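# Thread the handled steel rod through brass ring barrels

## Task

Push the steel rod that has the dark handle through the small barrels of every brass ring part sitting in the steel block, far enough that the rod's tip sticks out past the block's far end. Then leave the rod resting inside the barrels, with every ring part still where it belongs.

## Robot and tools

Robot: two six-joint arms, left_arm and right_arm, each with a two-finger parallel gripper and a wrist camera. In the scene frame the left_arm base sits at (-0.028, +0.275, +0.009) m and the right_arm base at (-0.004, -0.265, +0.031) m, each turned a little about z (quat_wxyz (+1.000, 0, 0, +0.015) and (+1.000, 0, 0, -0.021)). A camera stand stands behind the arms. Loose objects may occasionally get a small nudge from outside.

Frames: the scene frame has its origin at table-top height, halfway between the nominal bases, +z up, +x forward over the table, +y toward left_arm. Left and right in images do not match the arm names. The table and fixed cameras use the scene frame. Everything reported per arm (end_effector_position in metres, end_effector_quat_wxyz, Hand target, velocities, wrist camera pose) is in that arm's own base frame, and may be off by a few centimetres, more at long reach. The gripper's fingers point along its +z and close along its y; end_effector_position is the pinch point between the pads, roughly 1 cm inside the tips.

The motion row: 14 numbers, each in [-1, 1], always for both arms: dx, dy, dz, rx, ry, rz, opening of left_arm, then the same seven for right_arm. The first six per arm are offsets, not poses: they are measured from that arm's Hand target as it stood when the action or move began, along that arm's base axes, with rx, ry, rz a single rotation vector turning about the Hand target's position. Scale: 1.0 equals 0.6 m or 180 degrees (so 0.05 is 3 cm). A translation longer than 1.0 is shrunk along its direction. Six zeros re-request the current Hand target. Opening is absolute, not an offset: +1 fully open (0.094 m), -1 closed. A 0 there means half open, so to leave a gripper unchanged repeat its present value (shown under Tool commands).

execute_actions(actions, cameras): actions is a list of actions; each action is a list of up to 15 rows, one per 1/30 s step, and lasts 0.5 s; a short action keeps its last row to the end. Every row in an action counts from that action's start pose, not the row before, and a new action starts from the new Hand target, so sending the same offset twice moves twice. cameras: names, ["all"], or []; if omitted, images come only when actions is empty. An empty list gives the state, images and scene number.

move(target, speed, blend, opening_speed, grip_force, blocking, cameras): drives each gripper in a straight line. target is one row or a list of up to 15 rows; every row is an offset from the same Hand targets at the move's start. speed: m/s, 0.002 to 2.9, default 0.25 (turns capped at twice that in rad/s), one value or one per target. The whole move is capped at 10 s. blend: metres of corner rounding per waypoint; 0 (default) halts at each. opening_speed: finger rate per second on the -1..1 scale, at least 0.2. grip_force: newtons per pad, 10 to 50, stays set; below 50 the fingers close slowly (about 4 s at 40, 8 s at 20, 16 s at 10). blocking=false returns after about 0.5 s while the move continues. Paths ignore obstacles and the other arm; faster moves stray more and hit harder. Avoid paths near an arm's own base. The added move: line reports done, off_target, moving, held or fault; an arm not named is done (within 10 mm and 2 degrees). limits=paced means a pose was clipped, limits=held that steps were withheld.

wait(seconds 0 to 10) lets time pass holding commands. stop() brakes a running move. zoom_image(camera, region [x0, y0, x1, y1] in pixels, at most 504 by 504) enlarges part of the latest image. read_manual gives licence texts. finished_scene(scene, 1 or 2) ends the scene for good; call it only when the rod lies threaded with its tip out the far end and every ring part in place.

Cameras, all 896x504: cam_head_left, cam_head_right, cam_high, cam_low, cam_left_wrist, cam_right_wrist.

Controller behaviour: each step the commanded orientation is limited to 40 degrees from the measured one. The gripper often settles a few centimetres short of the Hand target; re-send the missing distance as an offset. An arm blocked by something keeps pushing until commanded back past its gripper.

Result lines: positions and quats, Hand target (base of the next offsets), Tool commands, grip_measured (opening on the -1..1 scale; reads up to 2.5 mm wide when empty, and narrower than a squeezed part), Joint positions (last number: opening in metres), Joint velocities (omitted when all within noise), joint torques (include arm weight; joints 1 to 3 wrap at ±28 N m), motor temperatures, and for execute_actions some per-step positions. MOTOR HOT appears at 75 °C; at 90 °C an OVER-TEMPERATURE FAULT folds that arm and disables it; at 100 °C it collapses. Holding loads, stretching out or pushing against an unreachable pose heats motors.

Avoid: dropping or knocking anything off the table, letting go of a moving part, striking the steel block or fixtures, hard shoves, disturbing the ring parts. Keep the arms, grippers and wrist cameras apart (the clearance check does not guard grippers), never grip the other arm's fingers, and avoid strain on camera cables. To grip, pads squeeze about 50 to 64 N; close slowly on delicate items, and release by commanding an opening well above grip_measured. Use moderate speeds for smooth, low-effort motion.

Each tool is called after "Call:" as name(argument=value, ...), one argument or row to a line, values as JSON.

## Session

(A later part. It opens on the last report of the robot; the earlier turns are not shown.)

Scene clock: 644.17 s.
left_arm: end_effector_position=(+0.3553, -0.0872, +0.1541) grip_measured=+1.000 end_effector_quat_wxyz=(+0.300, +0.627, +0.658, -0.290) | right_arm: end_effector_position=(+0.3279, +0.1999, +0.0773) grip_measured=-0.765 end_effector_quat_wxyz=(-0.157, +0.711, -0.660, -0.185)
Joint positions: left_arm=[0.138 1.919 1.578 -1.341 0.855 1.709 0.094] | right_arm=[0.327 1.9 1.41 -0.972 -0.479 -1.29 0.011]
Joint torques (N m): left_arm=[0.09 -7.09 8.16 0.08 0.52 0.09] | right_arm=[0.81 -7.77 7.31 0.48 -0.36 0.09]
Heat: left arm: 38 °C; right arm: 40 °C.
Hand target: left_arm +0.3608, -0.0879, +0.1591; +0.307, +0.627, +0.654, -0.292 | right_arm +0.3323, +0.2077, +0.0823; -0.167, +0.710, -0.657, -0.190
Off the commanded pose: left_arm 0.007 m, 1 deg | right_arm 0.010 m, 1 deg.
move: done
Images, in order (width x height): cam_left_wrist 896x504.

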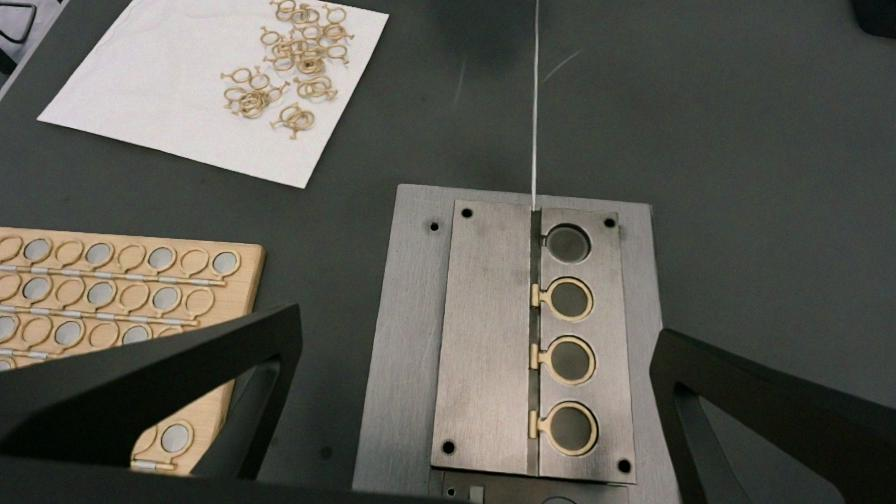

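Call:
move(
  target=[-0.2098,-0.1702,0.0347,-0.0088,-0.0085,0.486,1.0,0,0,0,0,0,0,-0.95],
  speed=0.4,
  cameras=["cam_left_wrist"],
)

Call:
zoom_image(
  camera="cam_left_wrist",
  region=[330, 140, 490, 200],
)

Scene clock: 652.73 s.
left_arm: end_effector_position=(+0.2313, -0.1849, +0.1665) grip_measured=+1.000 end_effector_quat_wxyz=(+0.426, +0.009, +0.904, +0.007) | right_arm: end_effector_position=(+0.3279, +0.1999, +0.0773) grip_measured=-0.765 end_effector_quat_wxyz=(-0.157, +0.711, -0.660, -0.185)
Joint positions: left_arm=[-1.115 1.196 0.873 -0.762 -0.768 -0.896 0.094] | right_arm=[0.327 1.9 1.41 -0.972 -0.479 -1.29 0.011]
Joint torques (N m): left_arm=[-0.61 -2.97 9.46 1.11 -0.54 -0.01] | right_arm=[0.81 -7.77 7.3 0.48 -0.36 0.09]
Heat: left arm: 38 °C; right arm: 40 °C.
Hand target: left_arm +0.2349, -0.1900, +0.1799; +0.439, +0.001, +0.899, +0.001 | right_arm +0.3323, +0.2077, +0.0823; -0.167, +0.710, -0.657, -0.190
Off the commanded pose: left_arm 0.015 m, 2 deg | right_arm 0.010 m, 1 deg.
move: off_target (left_arm)
Images, in order (width x height): cam_left_wrist 896x504.

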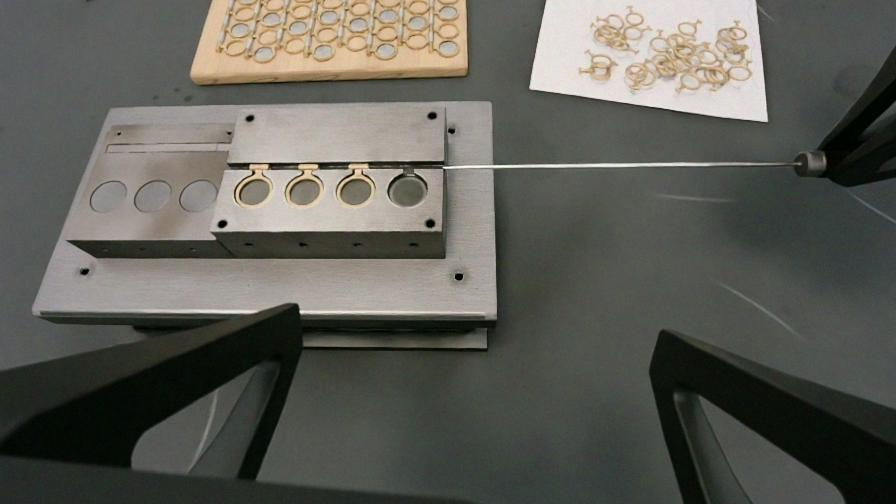

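Scaled by 3.150 from the camera's 896x504 image, which has a finer 1280x720 frame.

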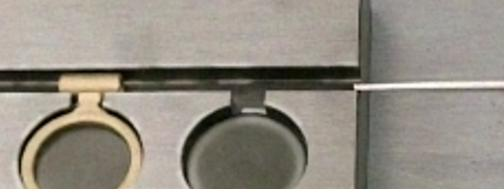

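Call:
move(
  target=[
    [0,0,0,0,0,0,1.0,-0.00718,-0.00244,0.00589,-0.00237,0.00696,0,-0.95],
    [0,0,0,0,0,0,1.0,0.00173,0.00059,0.00589,0.00019,-0.00057,0,-0.95],
    [0,0,0,0,0,0,1.0,0.00041,0.01386,0.00589,0.00019,-0.00057,0,-0.95],
  ],
  speed=0.03,
  cameras=["cam_left_wrist"],
)

Call:
zoom_image(
  camera="cam_left_wrist",
  region=[330, 140, 490, 200],
)

Scene clock: 680.23 s.
left_arm: end_effector_position=(+0.2313, -0.1846, +0.1664) grip_measured=+1.000 end_effector_quat_wxyz=(+0.426, +0.009, +0.905, +0.007) | right_arm: end_effector_position=(+0.3264, +0.2088, +0.0821) grip_measured=-0.765 end_effector_quat_wxyz=(-0.157, +0.711, -0.659, -0.186)
Joint positions: left_arm=[-1.115 1.196 0.873 -0.764 -0.768 -0.897 0.094] | right_arm=[0.351 1.9 1.429 -0.98 -0.479 -1.267 0.011]
Joint torques (N m): left_arm=[-0.66 -3.12 9.54 1.12 -0.52 -0.07] | right_arm=[0.59 -7.53 7.35 0.56 -0.33 0.09]
Heat: left arm: 38 °C; right arm: 40 °C.
Hand target: left_arm +0.2349, -0.1900, +0.1799; +0.439, +0.001, +0.899, +0.001 | right_arm +0.3325, +0.2160, +0.0858; -0.168, +0.710, -0.657, -0.189
Off the commanded pose: left_arm 0.015 m, 2 deg | right_arm 0.010 m, 1 deg.
move: off_target (left_arm)
Images, in order (width x height): cam_left_wrist 896x504.

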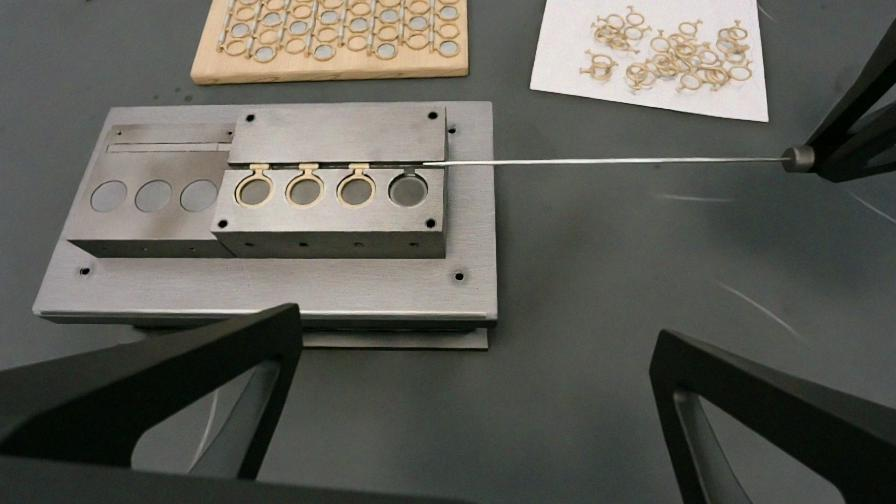

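Scaled by 3.150 from the camera's 896x504 image, which has a finer 1280x720 frame.

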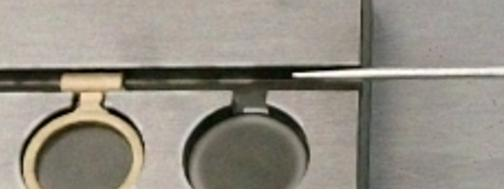

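Call:
move(
  target=[0.2098,0.1702,-0.0347,0.0088,0.0085,-0.486,1.0,0,0,0,0,0,0,-0.95],
  speed=0.4,
  cameras=["cam_left_wrist"],
)

Call:
zoom_image(
  camera="cam_left_wrist",
  region=[500, 180, 580, 280],
)

Scene clock: 690.23 s.
left_arm: end_effector_position=(+0.3556, -0.0866, +0.1541) grip_measured=+1.000 end_effector_quat_wxyz=(+0.300, +0.626, +0.659, -0.289) | right_arm: end_effector_position=(+0.3264, +0.2088, +0.0821) grip_measured=-0.765 end_effector_quat_wxyz=(-0.157, +0.711, -0.659, -0.186)
Joint positions: left_arm=[0.139 1.919 1.579 -1.34 0.855 1.709 0.094] | right_arm=[0.351 1.9 1.429 -0.98 -0.479 -1.267 0.011]
Joint torques (N m): left_arm=[-0.02 -7.2 8.36 0.09 0.56 0.14] | right_arm=[0.59 -7.53 7.36 0.56 -0.32 0.1]
Heat: left arm: 38 °C; right arm: 40 °C.
Hand target: left_arm +0.3609, -0.0878, +0.1590; +0.306, +0.627, +0.654, -0.292 | right_arm +0.3325, +0.2160, +0.0858; -0.168, +0.710, -0.657, -0.189
Off the commanded pose: left_arm 0.007 m, 1 deg | right_arm 0.010 m, 1 deg.
move: done
Images, in order (width x height): cam_left_wrist 896x504.

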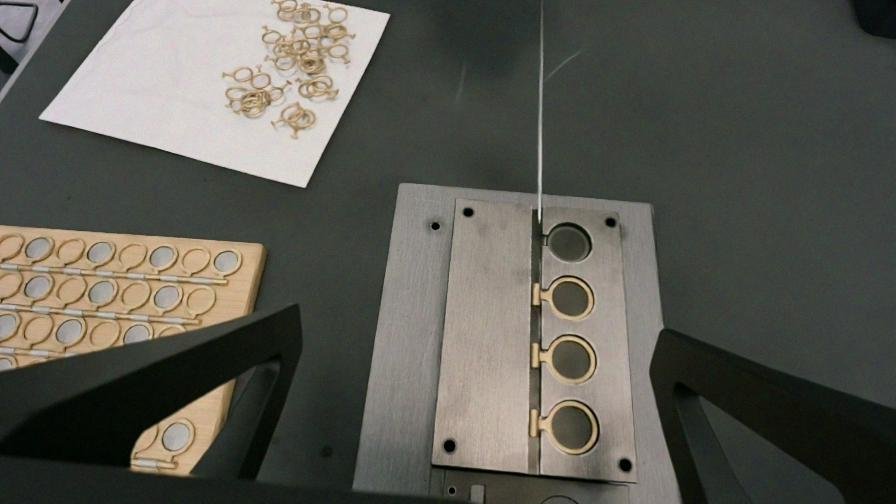

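Scaled by 5.040 from the camera's 896x504 image, which has a finer 1280x720 frame.

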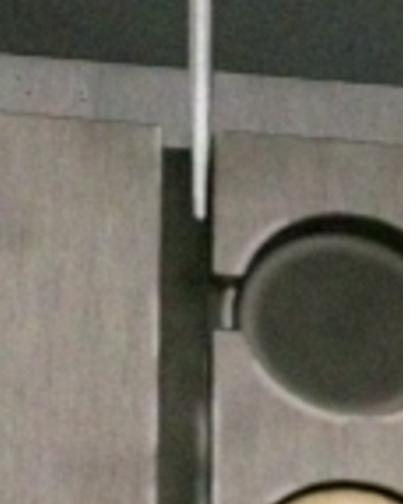

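Call:
zoom_image(
  camera="cam_left_wrist",
  region=[500, 270, 580, 370],
)

Call:
zoom_image(
  camera="cam_left_wrist",
  region=[500, 350, 580, 450],
)

Scaled by 5.040 from the camera's 896x504 image, which has a finer 1280x720 frame.

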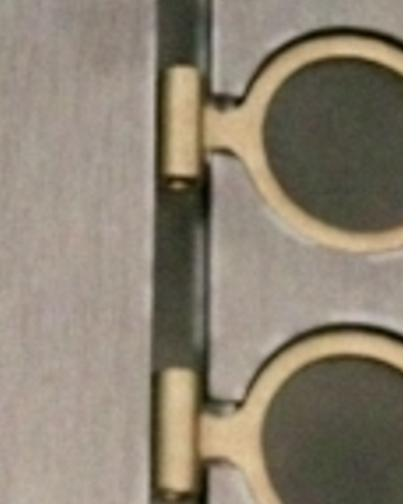

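Scaled by 5.040 from the camera's 896x504 image, which has a finer 1280x720 frame.

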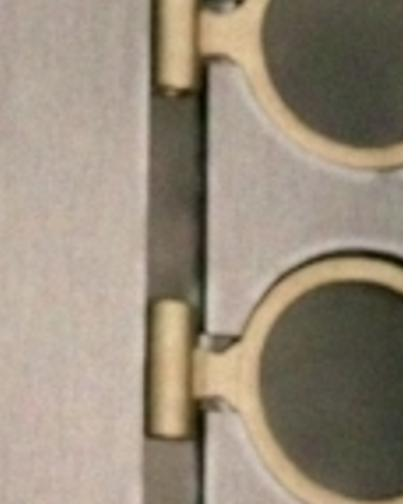

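Call:
move(
  target=[0,0,0,0,0,0,1.0,0,0.01372,-0.0045,-0.00027,0.00075,0,-0.95],
  speed=0.03,
  cameras=["cam_left_wrist"],
)

Call:
zoom_image(
  camera="cam_left_wrist",
  region=[500, 200, 580, 300],
)

Scene clock: 719.90 s.
left_arm: end_effector_position=(+0.3555, -0.0866, +0.1541) grip_measured=+1.000 end_effector_quat_wxyz=(+0.300, +0.626, +0.659, -0.290) | right_arm: end_effector_position=(+0.3257, +0.2169, +0.0790) grip_measured=-0.765 end_effector_quat_wxyz=(-0.155, +0.711, -0.660, -0.189)
Joint positions: left_arm=[0.139 1.919 1.579 -1.341 0.855 1.709 0.094] | right_arm=[0.371 1.914 1.435 -0.968 -0.479 -1.244 0.011]
Joint torques (N m): left_arm=[-0.12 -6.93 8.24 0.08 0.56 0.13] | right_arm=[0.65 -7.75 7.38 0.59 -0.31 0.11]
Heat: left arm: 38 °C; right arm: 39 °C.
Hand target: left_arm +0.3609, -0.0878, +0.1590; +0.306, +0.627, +0.654, -0.292 | right_arm +0.3325, +0.2243, +0.0831; -0.167, +0.710, -0.657, -0.190
Off the commanded pose: left_arm 0.007 m, 1 deg | right_arm 0.011 m, 1 deg.
move: off_target (right_arm)
Images, in order (width x height): cam_left_wrist 896x504.

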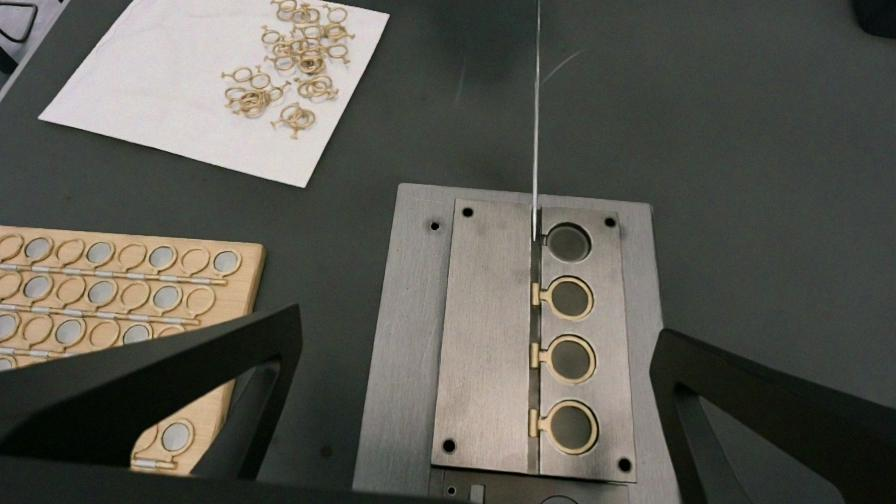

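Scaled by 5.040 from the camera's 896x504 image, which has a finer 1280x720 frame.

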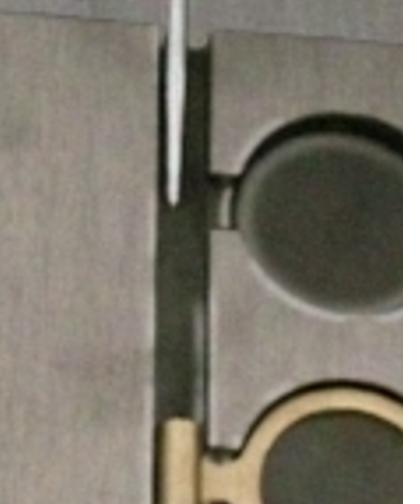

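Call:
move(
  target=[0,0,0,0,0,0,1.0,-0.01157,0.00928,0.00143,-0.00345,0.00887,0,-0.95],
  speed=0.03,
  cameras=["cam_left_wrist"],
)

Call:
zoom_image(
  camera="cam_left_wrist",
  region=[500, 220, 580, 320],
)

Scene clock: 739.53 s.
left_arm: end_effector_position=(+0.3555, -0.0866, +0.1541) grip_measured=+1.000 end_effector_quat_wxyz=(+0.300, +0.626, +0.659, -0.290) | right_arm: end_effector_position=(+0.3245, +0.2250, +0.0806) grip_measured=-0.765 end_effector_quat_wxyz=(-0.154, +0.710, -0.660, -0.191)
Joint positions: left_arm=[0.139 1.919 1.579 -1.341 0.855 1.709 0.094] | right_arm=[0.392 1.919 1.448 -0.968 -0.479 -1.22 0.011]
Joint torques (N m): left_arm=[-0.1 -7.12 8.06 0.08 0.58 0.11] | right_arm=[0.69 -7.84 7.39 0.35 -0.28 0.1]
Heat: left arm: 38 °C; right arm: 40 °C.
Hand target: left_arm +0.3609, -0.0878, +0.1590; +0.306, +0.627, +0.654, -0.292 | right_arm +0.3256, +0.2298, +0.0840; -0.154, +0.708, -0.660, -0.196
Off the commanded pose: left_arm 0.007 m, 1 deg | right_arm 0.006 m, 1 deg.
move: done
Images, in order (width x height): cam_left_wrist 896x504.

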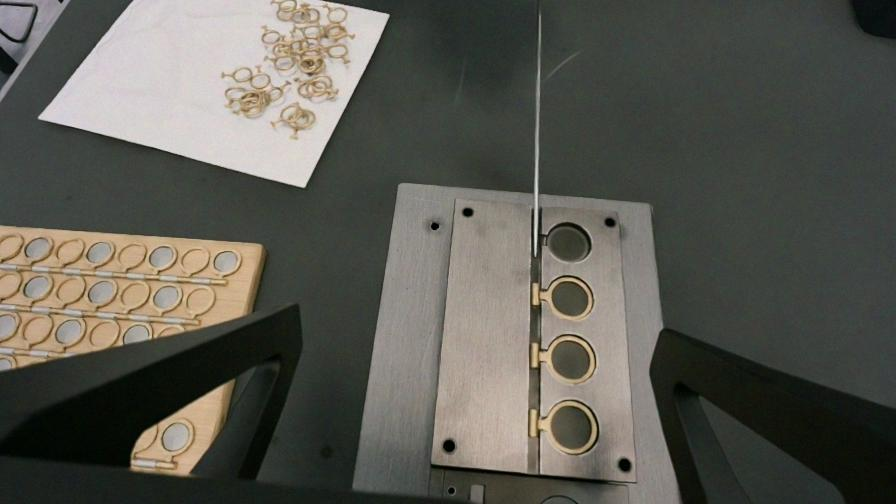

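Scaled by 5.040 from the camera's 896x504 image, which has a finer 1280x720 frame.

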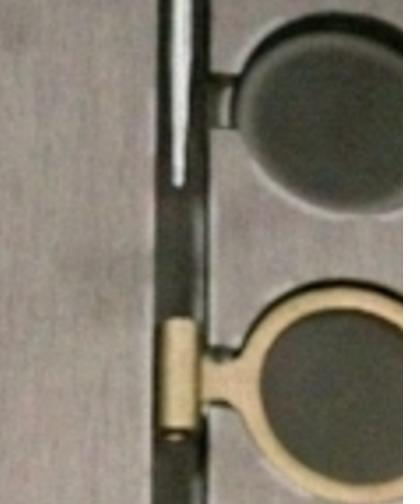

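Call:
move(
  target=[-0.2098,-0.1702,0.0347,-0.0088,-0.0085,0.486,1.0,0,0,0,0,0,0,-0.95],
  speed=0.4,
  cameras=["cam_left_wrist"],
)

Call:
zoom_image(
  camera="cam_left_wrist",
  region=[330, 135, 450, 195],
)

Scene clock: 749.77 s.
left_arm: end_effector_position=(+0.2313, -0.1848, +0.1664) grip_measured=+1.000 end_effector_quat_wxyz=(+0.426, +0.009, +0.905, +0.007) | right_arm: end_effector_position=(+0.3245, +0.2250, +0.0806) grip_measured=-0.765 end_effector_quat_wxyz=(-0.154, +0.710, -0.660, -0.191)
Joint positions: left_arm=[-1.114 1.196 0.873 -0.763 -0.767 -0.896 0.094] | right_arm=[0.392 1.919 1.448 -0.968 -0.479 -1.219 0.011]
Joint torques (N m): left_arm=[-0.57 -2.84 9.52 1.16 -0.52 -0.08] | right_arm=[0.69 -7.84 7.41 0.35 -0.28 0.09]
Heat: left arm: 38 °C; right arm: 40 °C.
Hand target: left_arm +0.2350, -0.1900, +0.1799; +0.439, +0.001, +0.899, +0.001 | right_arm +0.3256, +0.2298, +0.0840; -0.154, +0.708, -0.660, -0.196
Off the commanded pose: left_arm 0.015 m, 2 deg | right_arm 0.006 m, 1 deg.
move: off_target (left_arm)
Images, in order (width x height): cam_left_wrist 896x504.

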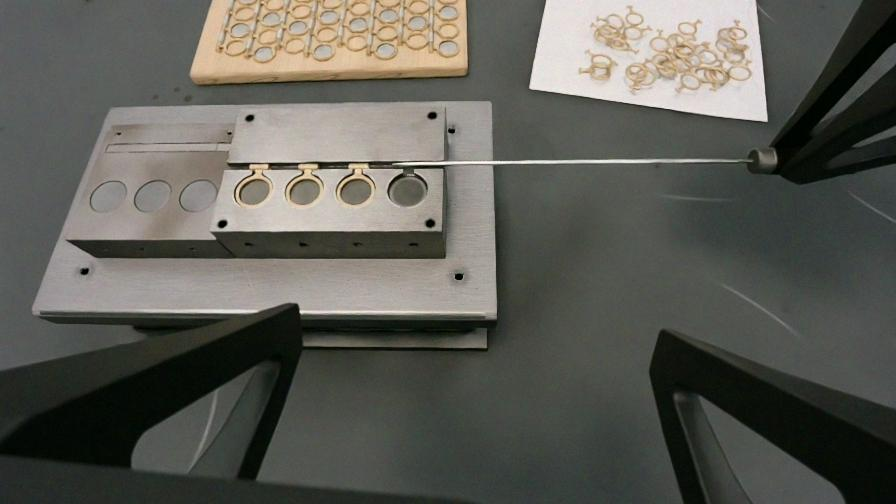

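Scaled by 4.200 from the camera's 896x504 image, which has a finer 1280x720 frame.

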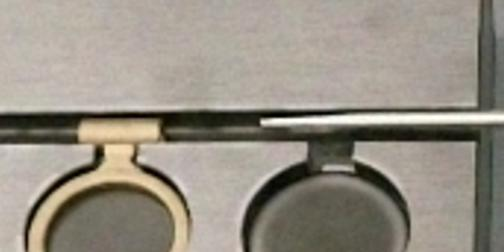

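Call:
move(
  target=[0,0,0,0,0,0,1.0,-0.002,0.013,-0.0015,-0.00049,0.00118,0,-0.95],
  speed=0.03,
  cameras=["cam_left_wrist"],
)

Call:
zoom_image(
  camera="cam_left_wrist",
  region=[330, 135, 450, 195],
)

Scene clock: 768.60 s.
left_arm: end_effector_position=(+0.2313, -0.1846, +0.1663) grip_measured=+1.000 end_effector_quat_wxyz=(+0.426, +0.008, +0.905, +0.007) | right_arm: end_effector_position=(+0.3221, +0.2319, +0.0798) grip_measured=-0.765 end_effector_quat_wxyz=(-0.149, +0.709, -0.662, -0.193)
Joint positions: left_arm=[-1.114 1.196 0.873 -0.764 -0.768 -0.897 0.094] | right_arm=[0.412 1.928 1.457 -0.968 -0.476 -1.197 0.011]
Joint torques (N m): left_arm=[-0.68 -2.93 9.4 1.11 -0.53 -0.04] | right_arm=[0.76 -7.87 7.41 0.42 -0.28 0.06]
Heat: left arm: 38 °C; right arm: 41 °C.
Hand target: left_arm +0.2350, -0.1899, +0.1799; +0.439, +0.001, +0.899, +0.001 | right_arm +0.3244, +0.2377, +0.0831; -0.152, +0.708, -0.661, -0.197
Off the commanded pose: left_arm 0.015 m, 2 deg | right_arm 0.007 m, 1 deg.
move: off_target (left_arm)
Images, in order (width x height): cam_left_wrist 896x504.

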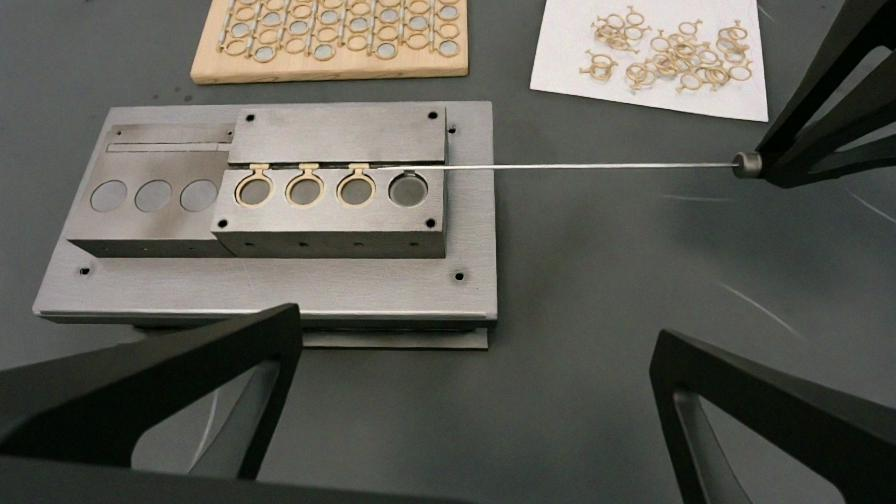

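Scaled by 4.200 from the camera's 896x504 image, which has a finer 1280x720 frame.

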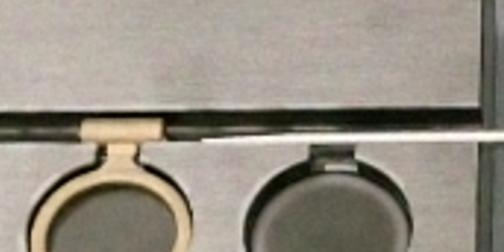

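Call:
move(
  target=[0.2098,0.1702,-0.0347,0.0088,0.0085,-0.486,1.0,0.00797,0.00338,0,0.00293,-0.00671,0,-0.95],
  speed=0.3,
  cameras=["cam_left_wrist"],
)

Call:
zoom_image(
  camera="cam_left_wrist",
  region=[500, 220, 580, 320],
)

Scene clock: 802.10 s.
left_arm: end_effector_position=(+0.3553, -0.0877, +0.1539) grip_measured=+1.000 end_effector_quat_wxyz=(+0.299, +0.627, +0.658, -0.290) | right_arm: end_effector_position=(+0.3232, +0.2324, +0.0799) grip_measured=-0.765 end_effector_quat_wxyz=(-0.151, +0.709, -0.661, -0.192)
Joint positions: left_arm=[0.136 1.919 1.579 -1.34 0.853 1.708 0.094] | right_arm=[0.412 1.928 1.457 -0.963 -0.476 -1.196 0.011]
Joint torques (N m): left_arm=[0.17 -7.15 8.03 0.05 0.55 0.13] | right_arm=[0.73 -7.86 7.23 0.62 -0.27 0.09]
Heat: left arm: 38 °C; right arm: 40 °C.
Hand target: left_arm +0.3609, -0.0879, +0.1591; +0.306, +0.627, +0.654, -0.292 | right_arm +0.3292, +0.2397, +0.0831; -0.162, +0.709, -0.658, -0.193
Off the commanded pose: left_arm 0.008 m, 1 deg | right_arm 0.010 m, 1 deg.
move: done
Images, in order (width x height): cam_left_wrist 896x504.

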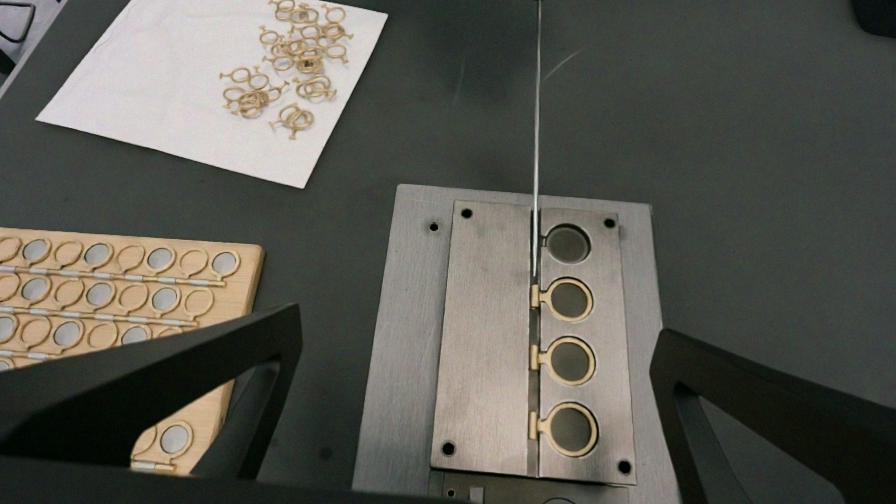

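Scaled by 5.040 from the camera's 896x504 image, which has a finer 1280x720 frame.

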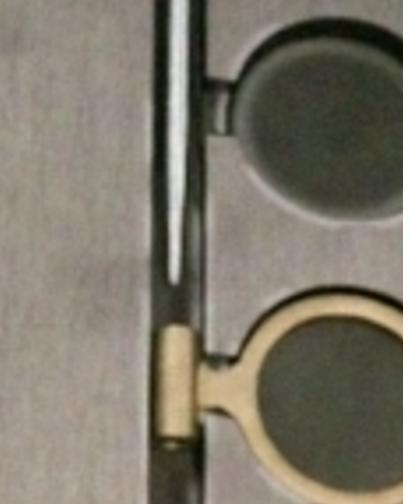

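Call:
move(
  target=[0,0,0,0,0,0,1.0,-0.001,0.0136,0.0007,0.0002,-0.0004,0,-0.95],
  speed=0.03,
  cameras=["cam_left_wrist"],
)

Call:
zoom_image(
  camera="cam_left_wrist",
  region=[500, 230, 580, 330],
)

Scene clock: 816.47 s.
left_arm: end_effector_position=(+0.3551, -0.0877, +0.1539) grip_measured=+1.000 end_effector_quat_wxyz=(+0.299, +0.627, +0.658, -0.290) | right_arm: end_effector_position=(+0.3219, +0.2402, +0.0795) grip_measured=-0.765 end_effector_quat_wxyz=(-0.151, +0.710, -0.661, -0.192)
Joint positions: left_arm=[0.136 1.919 1.579 -1.341 0.853 1.709 0.094] | right_arm=[0.433 1.935 1.465 -0.955 -0.473 -1.174 0.011]
Joint torques (N m): left_arm=[0.35 -7.17 8.27 0.08 0.57 0.08] | right_arm=[0.68 -7.95 7.43 0.64 -0.28 0.12]
Heat: left arm: 38 °C; right arm: 40 °C.
Hand target: left_arm +0.3609, -0.0879, +0.1591; +0.306, +0.627, +0.654, -0.292 | right_arm +0.3285, +0.2478, +0.0835; -0.163, +0.709, -0.658, -0.192
Off the commanded pose: left_arm 0.008 m, 1 deg | right_arm 0.011 m, 1 deg.
move: off_target (right_arm)
Images, in order (width x height): cam_left_wrist 896x504.

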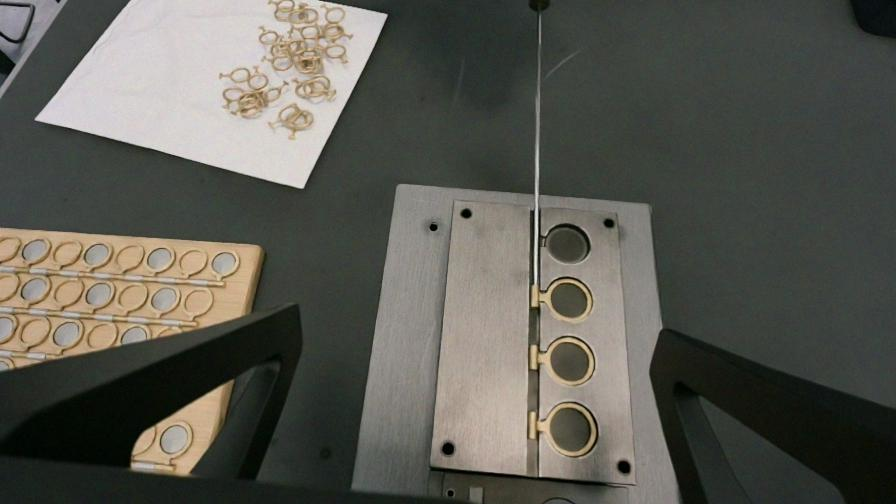

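Scaled by 5.040 from the camera's 896x504 image, which has a finer 1280x720 frame.

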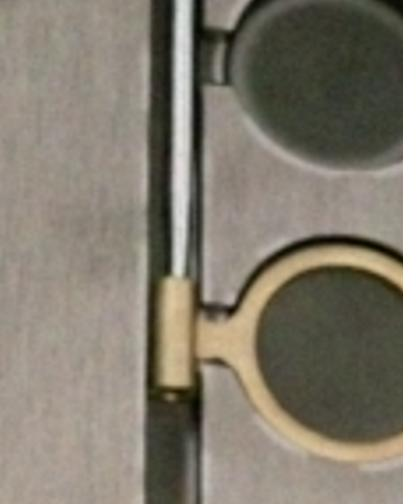

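Call:
move(
  target=[0,0,0,0,0,0,1.0,-0.0018,0.02,0,0,0,0,-0.95],
  speed=0.04,
  cameras=["cam_left_wrist"],
)

Call:
zoom_image(
  camera="cam_left_wrist",
  region=[500, 260, 580, 360],
)

Scene clock: 824.17 s.
left_arm: end_effector_position=(+0.3551, -0.0877, +0.1539) grip_measured=+1.000 end_effector_quat_wxyz=(+0.299, +0.627, +0.658, -0.290) | right_arm: end_effector_position=(+0.3211, +0.2523, +0.0797) grip_measured=-0.765 end_effector_quat_wxyz=(-0.151, +0.710, -0.661, -0.192)
Joint positions: left_arm=[0.136 1.919 1.579 -1.341 0.853 1.709 0.094] | right_arm=[0.463 1.947 1.481 -0.943 -0.469 -1.141 0.011]
Joint torques (N m): left_arm=[0.38 -7.19 8.17 0.06 0.54 0.09] | right_arm=[0.68 -8.03 7.46 0.67 -0.26 0.09]
Heat: left arm: 38 °C; right arm: 40 °C.
Hand target: left_arm +0.3609, -0.0879, +0.1591; +0.306, +0.627, +0.654, -0.292 | right_arm +0.3273, +0.2598, +0.0835; -0.163, +0.709, -0.658, -0.192
Off the commanded pose: left_arm 0.008 m, 1 deg | right_arm 0.011 m, 1 deg.
move: off_target (right_arm)
Images, in order (width x height): cam_left_wrist 896x504.

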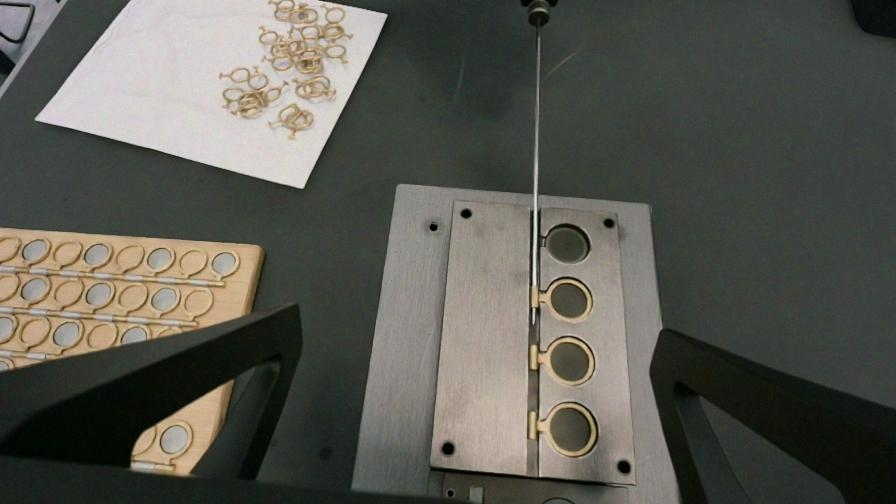

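Scaled by 5.040 from the camera's 896x504 image, which has a finer 1280x720 frame.

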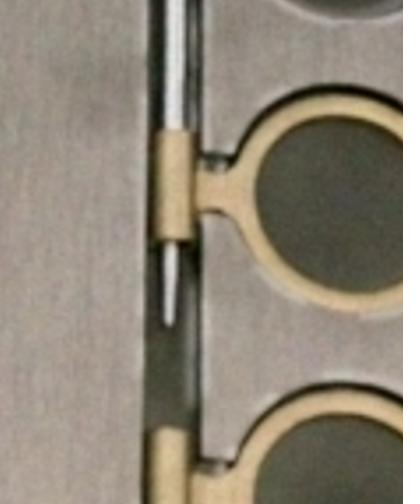

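Call:
move(
  target=[0,0,0,0,0,0,1.0,-0.0025,0.02,0,0,0,0,-0.95],
  speed=0.04,
  cameras=["cam_left_wrist"],
)

Call:
zoom_image(
  camera="cam_left_wrist",
  region=[500, 290, 580, 390],
)

Scene clock: 831.50 s.
left_arm: end_effector_position=(+0.3551, -0.0877, +0.1539) grip_measured=+1.000 end_effector_quat_wxyz=(+0.299, +0.627, +0.658, -0.290) | right_arm: end_effector_position=(+0.3200, +0.2641, +0.0798) grip_measured=-0.765 end_effector_quat_wxyz=(-0.152, +0.710, -0.660, -0.192)
Joint positions: left_arm=[0.136 1.919 1.579 -1.341 0.853 1.709 0.094] | right_arm=[0.492 1.959 1.498 -0.932 -0.463 -1.109 0.011]
Joint torques (N m): left_arm=[0.38 -7.15 8.24 0.05 0.55 0.16] | right_arm=[0.7 -8.14 7.47 0.69 -0.26 0.1]
Heat: left arm: 38 °C; right arm: 41 °C.
Hand target: left_arm +0.3609, -0.0879, +0.1591; +0.306, +0.627, +0.654, -0.292 | right_arm +0.3259, +0.2718, +0.0835; -0.163, +0.710, -0.658, -0.192
Off the commanded pose: left_arm 0.008 m, 1 deg | right_arm 0.010 m, 1 deg.
move: done
Images, in order (width x height): cam_left_wrist 896x504.

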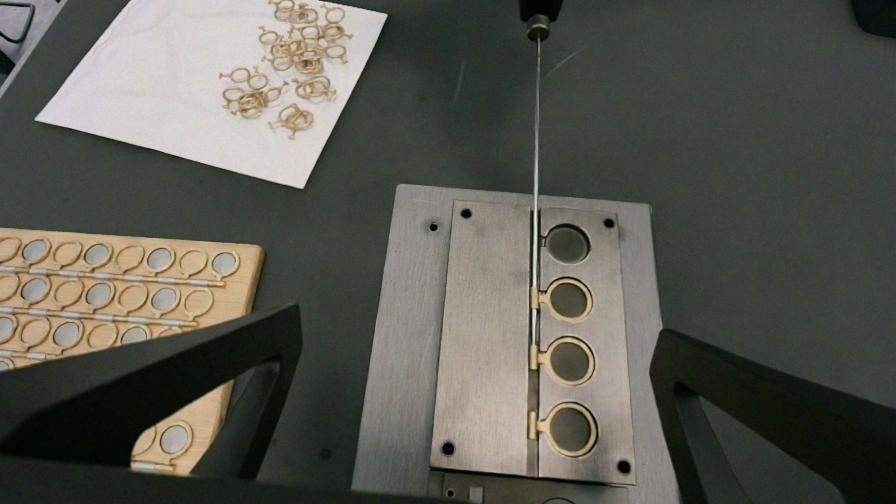

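Scaled by 5.040 from the camera's 896x504 image, which has a finer 1280x720 frame.

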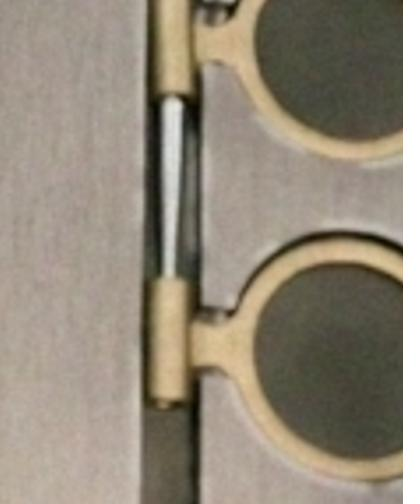

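Call:
move(
  target=[0,0,0,0,0,0,1.0,-0.0024,0.0217,0,0,0,0,-0.95],
  speed=0.04,
  cameras=["cam_left_wrist"],
)

Call:
zoom_image(
  camera="cam_left_wrist",
  region=[500, 320, 580, 420],
)

Scene clock: 836.90 s.
left_arm: end_effector_position=(+0.3551, -0.0877, +0.1539) grip_measured=+1.000 end_effector_quat_wxyz=(+0.299, +0.627, +0.658, -0.290) | right_arm: end_effector_position=(+0.3188, +0.2772, +0.0801) grip_measured=-0.765 end_effector_quat_wxyz=(-0.152, +0.710, -0.660, -0.192)
Joint positions: left_arm=[0.136 1.919 1.579 -1.341 0.853 1.709 0.094] | right_arm=[0.523 1.974 1.52 -0.922 -0.458 -1.075 0.011]
Joint torques (N m): left_arm=[0.25 -6.87 8.27 0.03 0.53 0.08] | right_arm=[0.69 -8.25 7.49 0.72 -0.24 0.1]
Heat: left arm: 38 °C; right arm: 41 °C.
Hand target: left_arm +0.3609, -0.0879, +0.1591; +0.306, +0.627, +0.654, -0.292 | right_arm +0.3245, +0.2849, +0.0835; -0.163, +0.710, -0.658, -0.192
Off the commanded pose: left_arm 0.008 m, 1 deg | right_arm 0.010 m, 1 deg.
move: done
Images, in order (width x height): cam_left_wrist 896x504.

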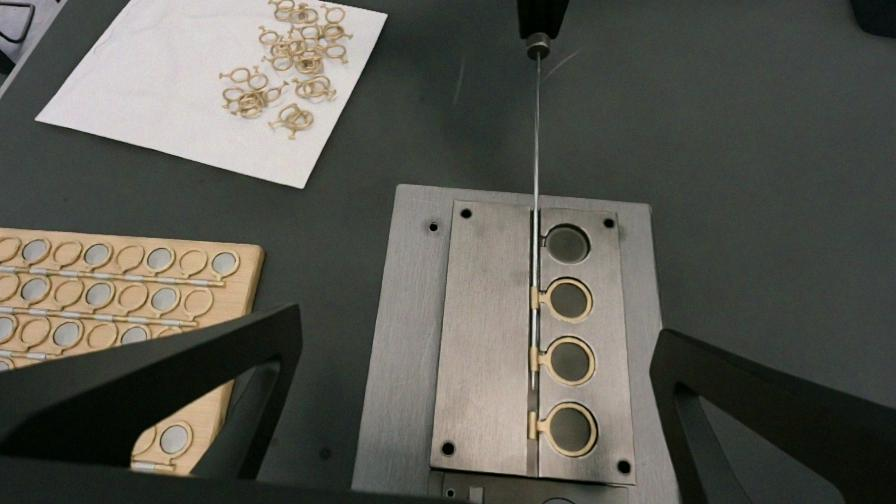

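Scaled by 5.040 from the camera's 896x504 image, which has a finer 1280x720 frame.

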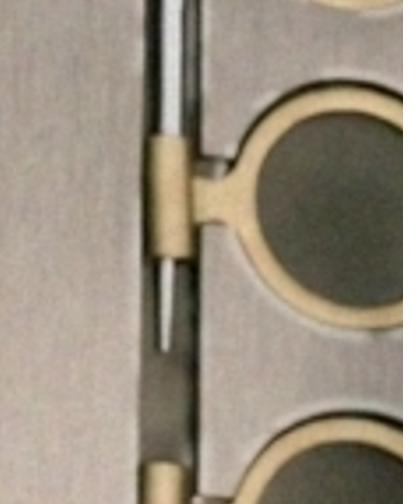

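Call:
move(
  target=[0,0,0,0,0,0,1.0,-0.0023,0.0217,0,0,0,0,-0.95],
  speed=0.04,
  cameras=["cam_left_wrist"],
)

Call:
zoom_image(
  camera="cam_left_wrist",
  region=[500, 360, 580, 460],
)

Scene clock: 840.73 s.
left_arm: end_effector_position=(+0.3551, -0.0877, +0.1539) grip_measured=+1.000 end_effector_quat_wxyz=(+0.299, +0.627, +0.658, -0.290) | right_arm: end_effector_position=(+0.3178, +0.2887, +0.0805) grip_measured=-0.765 end_effector_quat_wxyz=(-0.152, +0.710, -0.661, -0.191)
Joint positions: left_arm=[0.136 1.919 1.579 -1.341 0.853 1.709 0.094] | right_arm=[0.551 1.99 1.544 -0.918 -0.45 -1.044 0.011]
Joint torques (N m): left_arm=[0.23 -7.12 8.24 0.05 0.54 0.11] | right_arm=[0.91 -8.29 7.53 0.77 -0.24 0.11]
Heat: left arm: 38 °C; right arm: 41 °C.
Hand target: left_arm +0.3609, -0.0879, +0.1591; +0.306, +0.627, +0.654, -0.292 | right_arm +0.3231, +0.2979, +0.0836; -0.163, +0.710, -0.658, -0.192
Off the commanded pose: left_arm 0.008 m, 1 deg | right_arm 0.011 m, 1 deg.
move: off_target (right_arm)
Images, in order (width x height): cam_left_wrist 896x504.

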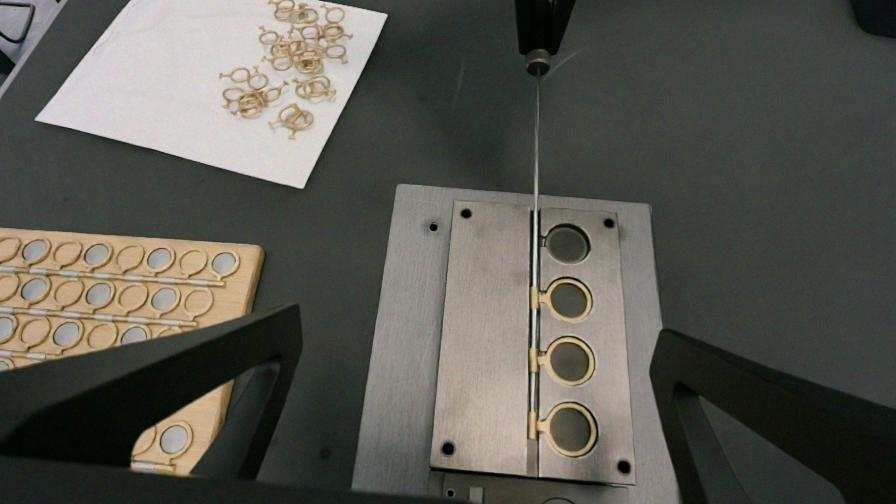

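Scaled by 5.040 from the camera's 896x504 image, which has a finer 1280x720 frame.

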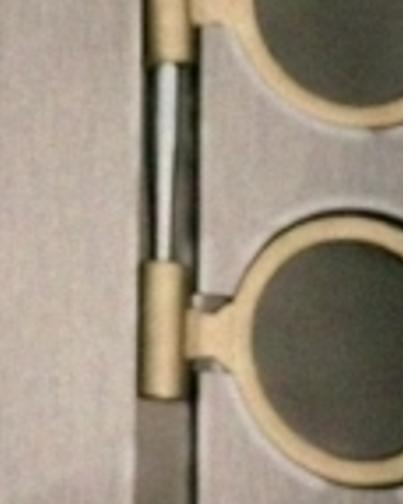

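Call:
move(
  target=[0,0,0,0,0,0,1.0,-0.0022,0.0217,0,0,0,0,-0.95],
  speed=0.04,
  cameras=["cam_left_wrist"],
)

Call:
zoom_image(
  camera="cam_left_wrist",
  region=[500, 390, 580, 490],
)

Call:
zoom_image(
  camera="cam_left_wrist",
  region=[500, 320, 580, 420],
)

Scene clock: 849.27 s.
left_arm: end_effector_position=(+0.3551, -0.0877, +0.1539) grip_measured=+1.000 end_effector_quat_wxyz=(+0.299, +0.627, +0.658, -0.290) | right_arm: end_effector_position=(+0.3167, +0.3011, +0.0806) grip_measured=-0.765 end_effector_quat_wxyz=(-0.151, +0.710, -0.661, -0.191)
Joint positions: left_arm=[0.136 1.919 1.579 -1.341 0.853 1.709 0.094] | right_arm=[0.58 2.009 1.571 -0.914 -0.444 -1.013 0.011]
Joint torques (N m): left_arm=[0.43 -7.02 8.14 0.07 0.55 0.08] | right_arm=[0.96 -8.42 7.54 0.81 -0.23 0.13]
Heat: left arm: 38 °C; right arm: 41 °C.
Hand target: left_arm +0.3609, -0.0879, +0.1591; +0.306, +0.627, +0.654, -0.292 | right_arm +0.3217, +0.3109, +0.0834; -0.163, +0.710, -0.658, -0.192
Off the commanded pose: left_arm 0.008 m, 1 deg | right_arm 0.011 m, 1 deg.
move: off_target (right_arm)
Images, in order (width x height): cam_left_wrist 896x504.

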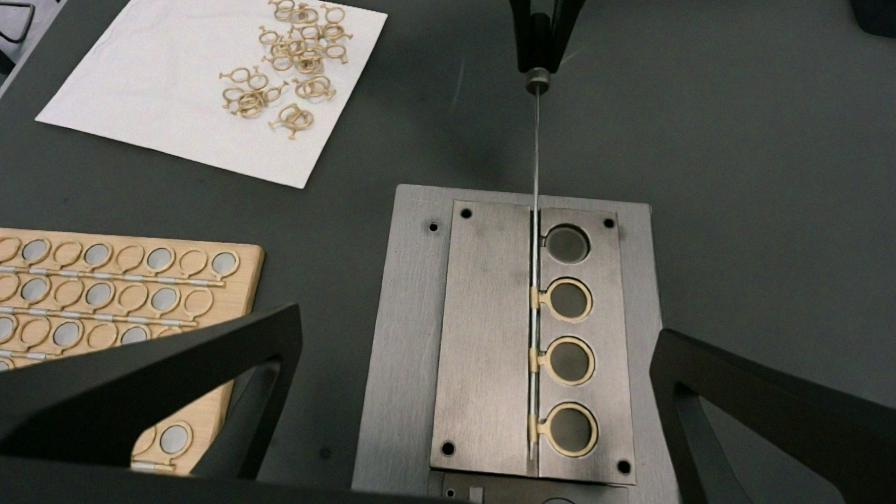

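Scaled by 5.040 from the camera's 896x504 image, which has a finer 1280x720 frame.

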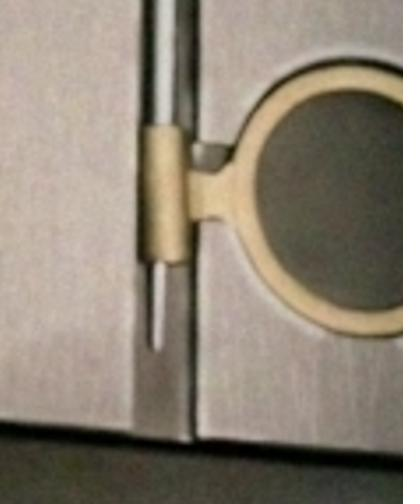

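Scaled by 5.040 from the camera's 896x504 image, which has a finer 1280x720 frame.

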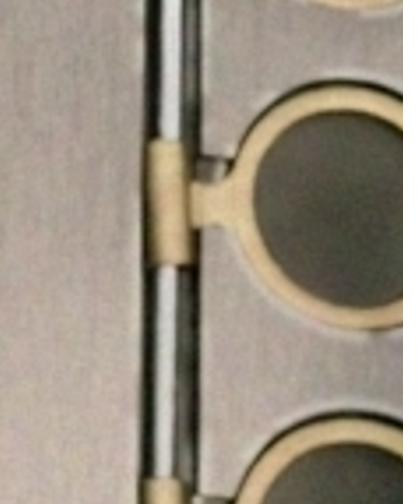

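Call:
move(
  target=[
    [0,0.1333,0.1,0,0,0,1.0,-0.0022,0.0217,0,0,0,0,-0.95],
    [0,0.1333,0.1,0,0,0,1.0,-0.0043,0.0434,0,0,0,0,-0.95],
  ],
  speed=[0.25,0.04],
  blend=[0.01,0],
  cameras=["cam_left_wrist","cam_right_wrist"],
)

Scene clock: 865.10 s.
left_arm: end_effector_position=(+0.3609, -0.0047, +0.1947) grip_measured=+1.000 end_effector_quat_wxyz=(+0.329, +0.591, +0.694, -0.245) | right_arm: end_effector_position=(+0.3145, +0.3270, +0.0811) grip_measured=-0.765 end_effector_quat_wxyz=(-0.152, +0.711, -0.660, -0.190)
Joint positions: left_arm=[0.363 1.932 1.764 -1.555 0.835 1.842 0.094] | right_arm=[0.636 2.052 1.635 -0.909 -0.431 -0.956 0.011]
Joint torques (N m): left_arm=[-0.46 -11.6 8.06 0.04 0.52 0.12] | right_arm=[0.95 -8.7 7.61 0.86 -0.21 0.15]
Heat: left arm: 38 °C; right arm: 41 °C.
Hand target: left_arm +0.3609, -0.0080, +0.2190; +0.306, +0.627, +0.654, -0.292 | right_arm +0.3191, +0.3370, +0.0834; -0.163, +0.710, -0.658, -0.192
Off the commanded pose: left_arm 0.025 m, 9 deg | right_arm 0.011 m, 1 deg.
joint sent to its limit (left arm) — joint 4 (wrist pitch), lower limit. The joint targets are off in orientation, not in position.
move: off_target (left_arm, right_arm); blend cut to 0.0065 m at target 1
Images, in order (width x height): cam_left_wrist 896x504, cam_right_wrist 896x504.

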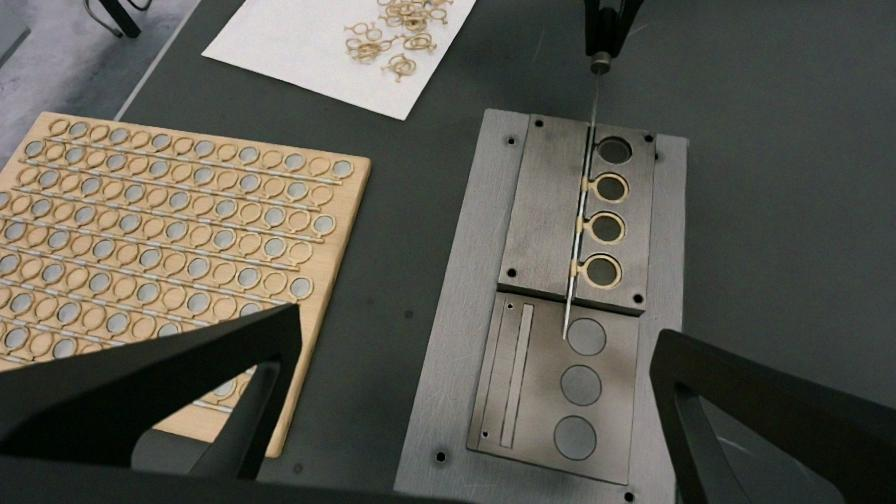

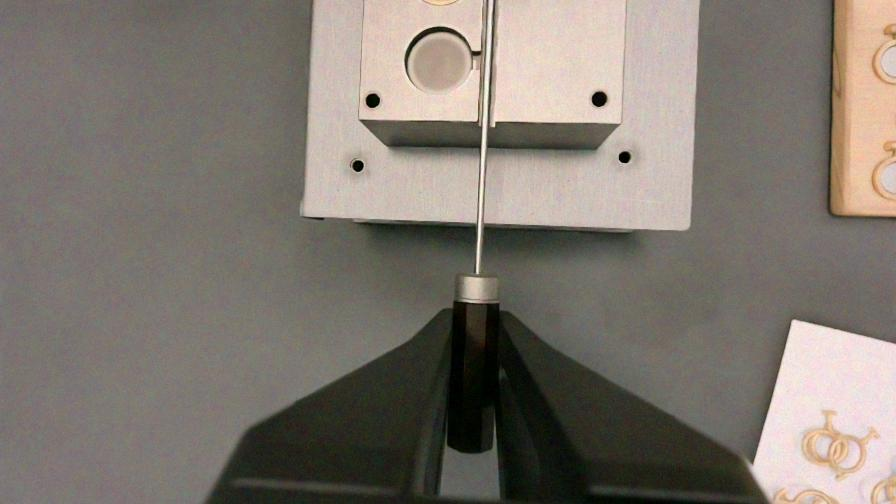

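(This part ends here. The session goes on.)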